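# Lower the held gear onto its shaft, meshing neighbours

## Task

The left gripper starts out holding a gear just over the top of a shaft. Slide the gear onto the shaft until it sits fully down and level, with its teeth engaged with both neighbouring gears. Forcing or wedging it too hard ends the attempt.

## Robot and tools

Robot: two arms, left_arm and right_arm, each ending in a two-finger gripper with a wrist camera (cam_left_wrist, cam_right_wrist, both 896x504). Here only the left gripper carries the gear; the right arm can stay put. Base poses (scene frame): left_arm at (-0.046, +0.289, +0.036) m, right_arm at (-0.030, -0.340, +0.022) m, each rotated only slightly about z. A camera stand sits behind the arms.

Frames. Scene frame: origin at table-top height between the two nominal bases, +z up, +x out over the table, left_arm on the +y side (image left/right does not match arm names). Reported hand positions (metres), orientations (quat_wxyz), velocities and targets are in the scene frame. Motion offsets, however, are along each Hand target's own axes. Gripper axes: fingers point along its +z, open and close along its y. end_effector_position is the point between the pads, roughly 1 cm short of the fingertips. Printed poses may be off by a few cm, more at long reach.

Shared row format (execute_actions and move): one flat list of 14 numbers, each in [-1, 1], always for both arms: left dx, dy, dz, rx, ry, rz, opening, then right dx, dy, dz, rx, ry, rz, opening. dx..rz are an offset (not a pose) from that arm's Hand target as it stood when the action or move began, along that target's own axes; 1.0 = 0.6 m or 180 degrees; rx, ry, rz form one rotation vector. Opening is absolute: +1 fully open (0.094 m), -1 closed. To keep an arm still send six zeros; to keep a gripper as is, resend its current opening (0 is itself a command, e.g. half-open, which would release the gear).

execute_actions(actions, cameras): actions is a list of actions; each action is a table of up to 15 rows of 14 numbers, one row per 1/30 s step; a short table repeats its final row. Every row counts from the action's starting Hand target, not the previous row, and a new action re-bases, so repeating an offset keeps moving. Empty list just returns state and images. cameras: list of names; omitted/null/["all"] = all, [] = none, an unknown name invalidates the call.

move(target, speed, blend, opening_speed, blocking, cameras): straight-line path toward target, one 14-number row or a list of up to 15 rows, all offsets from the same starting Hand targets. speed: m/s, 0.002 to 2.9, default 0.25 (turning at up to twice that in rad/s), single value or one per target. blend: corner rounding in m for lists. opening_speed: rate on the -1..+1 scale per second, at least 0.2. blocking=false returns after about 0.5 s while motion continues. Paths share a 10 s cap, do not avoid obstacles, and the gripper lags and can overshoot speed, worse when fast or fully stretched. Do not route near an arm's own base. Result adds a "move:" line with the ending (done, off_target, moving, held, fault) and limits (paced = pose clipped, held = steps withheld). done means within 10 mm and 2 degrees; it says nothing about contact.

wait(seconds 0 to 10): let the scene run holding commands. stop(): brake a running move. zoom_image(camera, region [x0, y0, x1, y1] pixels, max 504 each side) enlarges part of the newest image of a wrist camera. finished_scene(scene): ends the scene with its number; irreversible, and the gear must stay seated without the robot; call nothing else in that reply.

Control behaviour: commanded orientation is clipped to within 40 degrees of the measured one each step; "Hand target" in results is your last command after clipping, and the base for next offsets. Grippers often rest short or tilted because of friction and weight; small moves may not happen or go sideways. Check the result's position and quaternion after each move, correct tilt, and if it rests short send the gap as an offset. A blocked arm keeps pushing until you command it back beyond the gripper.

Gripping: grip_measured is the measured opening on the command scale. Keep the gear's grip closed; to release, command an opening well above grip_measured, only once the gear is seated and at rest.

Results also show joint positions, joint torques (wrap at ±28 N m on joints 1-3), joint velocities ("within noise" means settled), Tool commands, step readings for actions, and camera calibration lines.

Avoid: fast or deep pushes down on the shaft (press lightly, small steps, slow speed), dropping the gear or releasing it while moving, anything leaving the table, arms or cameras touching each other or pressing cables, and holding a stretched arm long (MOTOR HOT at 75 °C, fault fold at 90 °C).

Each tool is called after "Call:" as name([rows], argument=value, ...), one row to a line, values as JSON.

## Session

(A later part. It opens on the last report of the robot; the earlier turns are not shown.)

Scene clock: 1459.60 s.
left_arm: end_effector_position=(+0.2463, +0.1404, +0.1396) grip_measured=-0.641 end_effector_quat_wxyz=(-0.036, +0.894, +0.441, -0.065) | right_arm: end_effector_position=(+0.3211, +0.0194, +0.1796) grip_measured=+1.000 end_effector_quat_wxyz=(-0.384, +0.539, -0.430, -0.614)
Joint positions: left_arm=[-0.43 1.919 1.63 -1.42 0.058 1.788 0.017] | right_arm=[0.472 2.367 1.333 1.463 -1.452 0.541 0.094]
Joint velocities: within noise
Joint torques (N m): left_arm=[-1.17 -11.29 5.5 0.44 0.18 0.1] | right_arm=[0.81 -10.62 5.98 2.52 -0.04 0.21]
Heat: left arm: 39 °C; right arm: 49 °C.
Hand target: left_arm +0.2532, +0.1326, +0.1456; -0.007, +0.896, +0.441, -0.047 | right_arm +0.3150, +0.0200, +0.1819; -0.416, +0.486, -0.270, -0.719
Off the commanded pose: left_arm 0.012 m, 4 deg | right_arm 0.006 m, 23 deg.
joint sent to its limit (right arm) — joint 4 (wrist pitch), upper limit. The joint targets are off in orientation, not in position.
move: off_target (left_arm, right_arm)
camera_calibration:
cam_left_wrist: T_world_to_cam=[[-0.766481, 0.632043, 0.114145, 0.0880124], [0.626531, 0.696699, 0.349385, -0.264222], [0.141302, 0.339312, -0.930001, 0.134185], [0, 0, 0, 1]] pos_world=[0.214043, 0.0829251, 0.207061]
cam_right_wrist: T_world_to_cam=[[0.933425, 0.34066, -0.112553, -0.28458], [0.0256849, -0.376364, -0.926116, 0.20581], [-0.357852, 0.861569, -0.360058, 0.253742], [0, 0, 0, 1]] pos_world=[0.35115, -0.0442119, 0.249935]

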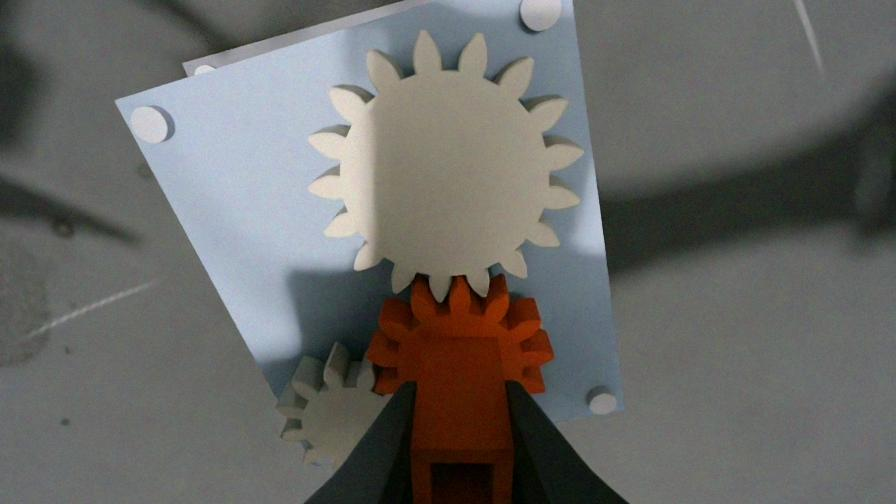

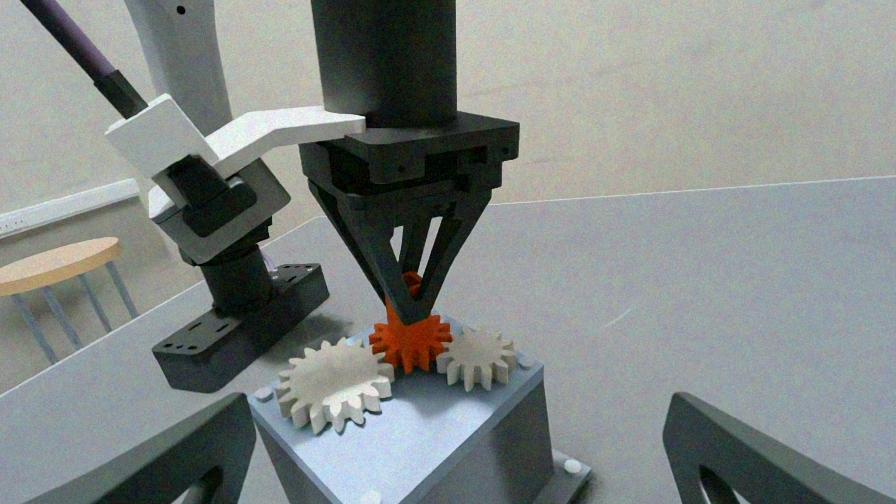

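Call:
execute_actions([
  [[0,0,0.006,0,0,0,-0.9,0,0,0,0,0,0,1]],
  [[0,0,0.006,0,0,0,-0.9,0,0,0,0,0,0,1]],
  [[0,0,0.005,0,0,0,-0.9,0,0,0,0,0,0,1]],
], cameras=["cam_right_wrist"])

Call:
zoom_image(camera="cam_right_wrist", region=[350, 300, 530, 440])

Scene clock: 1466.77 s.
left_arm: end_effector_position=(+0.2455, +0.1408, +0.1365) grip_measured=-0.641 end_effector_quat_wxyz=(-0.031, +0.894, +0.442, -0.061) | right_arm: end_effector_position=(+0.3211, +0.0194, +0.1796) grip_measured=+1.000 end_effector_quat_wxyz=(-0.384, +0.539, -0.430, -0.614)
Joint positions: left_arm=[-0.431 1.903 1.598 -1.39 0.057 1.785 0.017] | right_arm=[0.472 2.367 1.333 1.463 -1.452 0.542 0.094]
Joint velocities: within noise
Joint torques (N m): left_arm=[-1.09 -9.96 4.83 0.59 0.19 0.11] | right_arm=[0.8 -10.43 5.93 2.54 -0.03 0.22]
Heat: left arm: 40 °C; right arm: 49 °C.
Hand target: left_arm +0.2523, +0.1324, +0.1355; -0.007, +0.896, +0.442, -0.047 | right_arm +0.3150, +0.0200, +0.1819; -0.416, +0.486, -0.270, -0.719
Off the commanded pose: left_arm 0.011 m, 3 deg | right_arm 0.007 m, 23 deg.
joint sent to its limit (right arm) — joint 4 (wrist pitch), upper limit. The joint targets are off in orientation, not in position.
Step readings (end_effector_position of left_arm | right_arm):
0: (+0.2463, +0.1404, +0.1396) | (+0.3211, +0.0194, +0.1796)
1: (+0.2462, +0.1405, +0.1394) | (+0.3211, +0.0194, +0.1796)
2: (+0.2462, +0.1405, +0.1388) | (+0.3211, +0.0194, +0.1796)
4: (+0.2460, +0.1405, +0.1373) | (+0.3211, +0.0194, +0.1796)
8: (+0.2460, +0.1406, +0.1367) | (+0.3211, +0.0194, +0.1796)
15: (+0.2460, +0.1406, +0.1367) | (+0.3211, +0.0194, +0.1796)
16: (+0.2459, +0.1407, +0.1365) | (+0.3211, +0.0194, +0.1796)
17: (+0.2458, +0.1407, +0.1366) | (+0.3211, +0.0194, +0.1796)
19: (+0.2458, +0.1407, +0.1366) | (+0.3211, +0.0194, +0.1796)
23: (+0.2458, +0.1407, +0.1366) | (+0.3211, +0.0194, +0.1796)
30: (+0.2458, +0.1407, +0.1366) | (+0.3211, +0.0194, +0.1796)
31: (+0.2458, +0.1407, +0.1365) | (+0.3211, +0.0194, +0.1796)
32: (+0.2457, +0.1408, +0.1365) | (+0.3211, +0.0194, +0.1796)
34: (+0.2456, +0.1408, +0.1365) | (+0.3211, +0.0194, +0.1796)
38: (+0.2455, +0.1408, +0.1364) | (+0.3211, +0.0194, +0.1796)
45: (+0.2455, +0.1408, +0.1365) | (+0.3211, +0.0194, +0.1796)
camera_calibration:
cam_right_wrist: T_world_to_cam=[[0.933371, 0.340647, -0.113041, -0.28444], [0.0252603, -0.376519, -0.926064, 0.205939], [-0.358023, 0.861506, -0.360037, 0.253795], [0, 0, 0, 1]] pos_world=[0.35115, -0.0442119, 0.249935]
Images, in order (width x height): cam_right_wrist 896x504.

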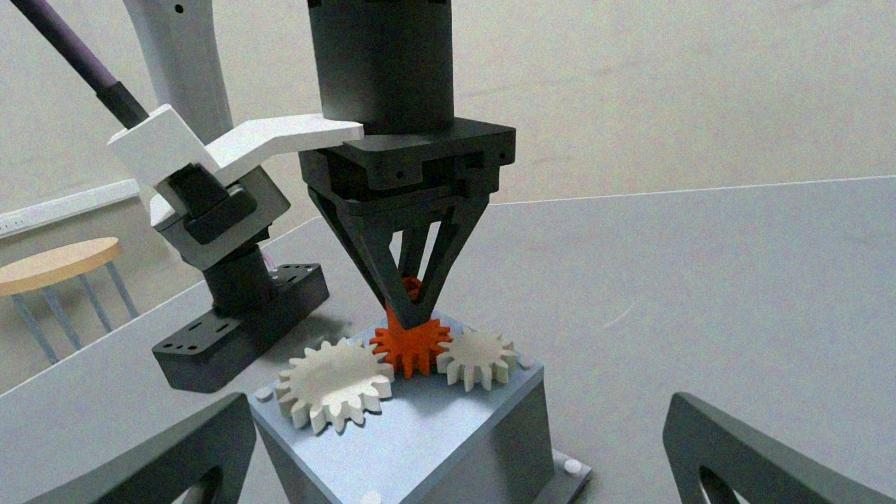

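Scaled by 2.800 from the camera's 896x504 image, which has a finer 1280x720 frame.

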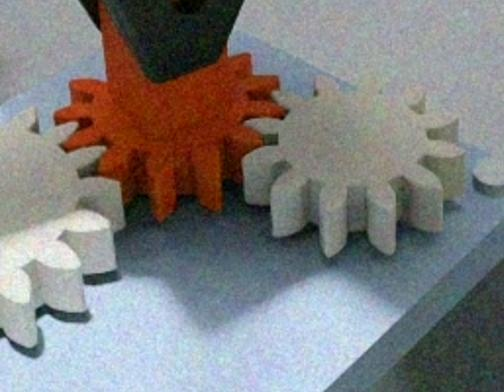

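Call:
execute_actions([
  [[0,0,-0.005,0,0,0,-0.9,0,0,0,0,0,0,1]],
  [[0,0,0,0,0,0,-0.6,0,0,0,0,0,0,1]],
  [[0,0,0,0,0,0,-0.3,0,0,0,0,0,0,1]],
  [[0,0,0,0,0,0,-0.3,0,0,0,0,0,0,1]],
], cameras=[])

Call:
move(target=[0,0,-0.1,0,0,0,-0.3,0,0,0,0,0,0,1], speed=0.08)

Call:
zoom_image(camera="cam_right_wrist", region=[350, 300, 530, 440])

Scene clock: 1479.10 s.
left_arm: end_effector_position=(+0.2512, +0.1368, +0.1357) grip_measured=-0.302 end_effector_quat_wxyz=(-0.020, +0.896, +0.441, -0.052) | right_arm: end_effector_position=(+0.3211, +0.0194, +0.1796) grip_measured=+1.000 end_effector_quat_wxyz=(-0.384, +0.539, -0.430, -0.614)
Joint positions: left_arm=[-0.435 1.903 1.598 -1.362 0.057 1.785 0.033] | right_arm=[0.472 2.367 1.333 1.463 -1.452 0.542 0.094]
Joint velocities: within noise
Joint torques (N m): left_arm=[-0.84 -9.95 5.7 0.27 0.2 0.12] | right_arm=[0.75 -10.56 5.94 2.52 -0.02 0.2]
Heat: left arm: 40 °C; right arm: 48 °C.
Hand target: left_arm +0.2526, +0.1325, +0.1384; -0.008, +0.896, +0.441, -0.047 | right_arm +0.3150, +0.0200, +0.1819; -0.416, +0.486, -0.270, -0.719
Off the commanded pose: left_arm 0.005 m, 2 deg | right_arm 0.007 m, 23 deg.
joint sent to its limit (right arm) — joint 4 (wrist pitch), upper limit. The joint targets are off in orientation, not in position.
Step readings (end_effector_position of left_arm | right_arm):
0: (+0.2455, +0.1408, +0.1365) | (+0.3211, +0.0194, +0.1796)
1: (+0.2455, +0.1408, +0.1365) | (+0.3211, +0.0194, +0.1796)
2: (+0.2455, +0.1408, +0.1365) | (+0.3211, +0.0194, +0.1796)
4: (+0.2455, +0.1408, +0.1365) | (+0.3211, +0.0194, +0.1796)
8: (+0.2455, +0.1408, +0.1365) | (+0.3211, +0.0194, +0.1796)
15: (+0.2455, +0.1408, +0.1365) | (+0.3211, +0.0194, +0.1796)
16: (+0.2455, +0.1408, +0.1365) | (+0.3211, +0.0194, +0.1796)
17: (+0.2456, +0.1408, +0.1364) | (+0.3211, +0.0194, +0.1796)
19: (+0.2457, +0.1402, +0.1364) | (+0.3211, +0.0194, +0.1796)
23: (+0.2458, +0.1401, +0.1364) | (+0.3211, +0.0194, +0.1796)
30: (+0.2458, +0.1401, +0.1364) | (+0.3211, +0.0194, +0.1796)
31: (+0.2461, +0.1400, +0.1363) | (+0.3211, +0.0194, +0.1796)
32: (+0.2470, +0.1394, +0.1362) | (+0.3211, +0.0194, +0.1796)
34: (+0.2488, +0.1382, +0.1360) | (+0.3211, +0.0194, +0.1796)
38: (+0.2507, +0.1371, +0.1357) | (+0.3211, +0.0194, +0.1796)
45: (+0.2512, +0.1368, +0.1357) | (+0.3211, +0.0194, +0.1796)
46: (+0.2512, +0.1368, +0.1357) | (+0.3211, +0.0194, +0.1796)
47: (+0.2512, +0.1368, +0.1357) | (+0.3211, +0.0194, +0.1796)
49: (+0.2512, +0.1368, +0.1357) | (+0.3211, +0.0194, +0.1796)
53: (+0.2512, +0.1368, +0.1357) | (+0.3211, +0.0194, +0.1796)
60: (+0.2512, +0.1368, +0.1357) | (+0.3211, +0.0194, +0.1796)
No camera images: "cameras" was empty.

Scene clock: 1480.50 s.
left_arm: end_effector_position=(+0.2570, +0.1340, +0.1916) grip_measured=-0.302 end_effector_quat_wxyz=(-0.006, +0.897, +0.441, -0.040) | right_arm: end_effector_position=(+0.3211, +0.0194, +0.1796) grip_measured=+1.000 end_effector_quat_wxyz=(-0.384, +0.539, -0.430, -0.614)
Joint positions: left_arm=[-0.435 1.903 1.823 -1.55 0.057 1.785 0.033] | right_arm=[0.472 2.367 1.333 1.463 -1.452 0.541 0.094]
Joint velocities: within noise
Joint torques (N m): left_arm=[0.17 -8.85 8.39 -0.04 0.16 0.22] | right_arm=[0.7 -10.54 5.89 2.51 -0.04 0.21]
Heat: left arm: 40 °C; right arm: 48 °C.
Hand target: left_arm +0.2581, +0.1341, +0.1982; -0.007, +0.896, +0.441, -0.047 | right_arm +0.3150, +0.0200, +0.1819; -0.416, +0.486, -0.270, -0.719
Off the commanded pose: left_arm 0.007 m, 1 deg | right_arm 0.007 m, 23 deg.
joint sent to its limit (left arm) — joint 4 (wrist pitch), lower limit. The joint targets still meet the commanded pose.
joint sent to its limit (right arm) — joint 4 (wrist pitch), upper limit. The joint targets are off in orientation, not in position.
move: off_target (right_arm)
camera_calibration:
cam_left_wrist: T_world_to_cam=[[-0.770885, 0.635802, 0.0386338, 0.109472], [0.601943, 0.70731, 0.370645, -0.283762], [0.20833, 0.30898, -0.927971, 0.169572], [0, 0, 0, 1]] pos_world=[0.219872, 0.0787109, 0.258303]
cam_right_wrist: T_world_to_cam=[[0.933425, 0.34066, -0.112553, -0.28458], [0.0256849, -0.376364, -0.926116, 0.20581], [-0.357852, 0.861569, -0.360058, 0.253742], [0, 0, 0, 1]] pos_world=[0.35115, -0.0442119, 0.249935]

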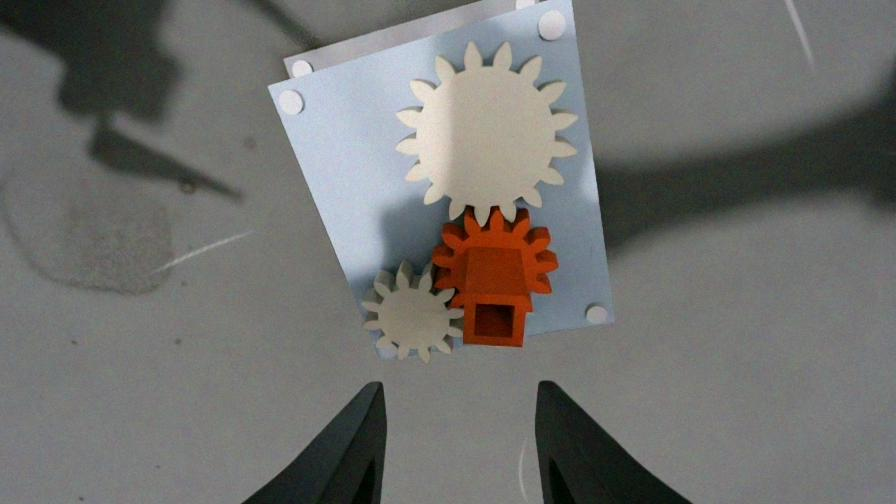

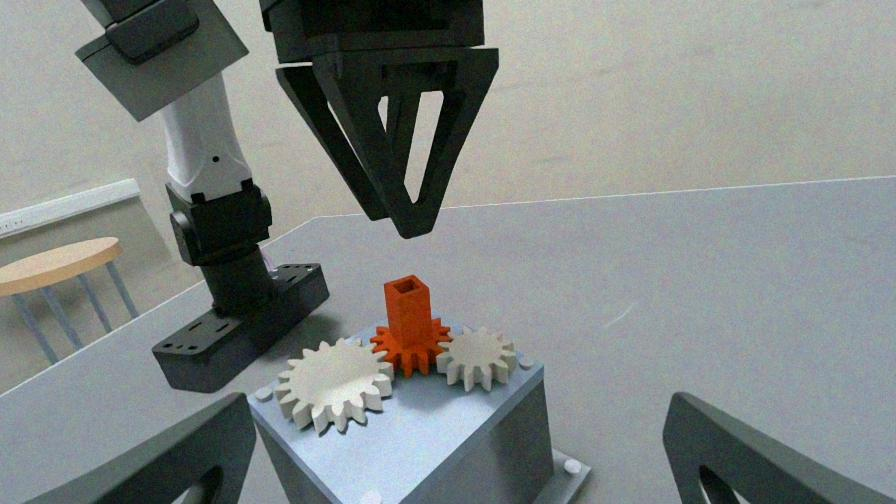

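Scaled by 2.800 from the camera's 896x504 image, which has a finer 1280x720 frame.

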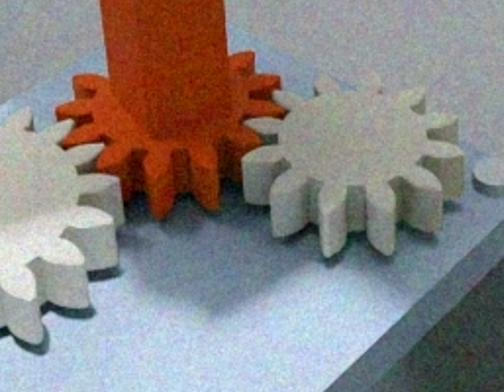

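Call:
finished_scene(scene=2)

The scene is finished: the task was done.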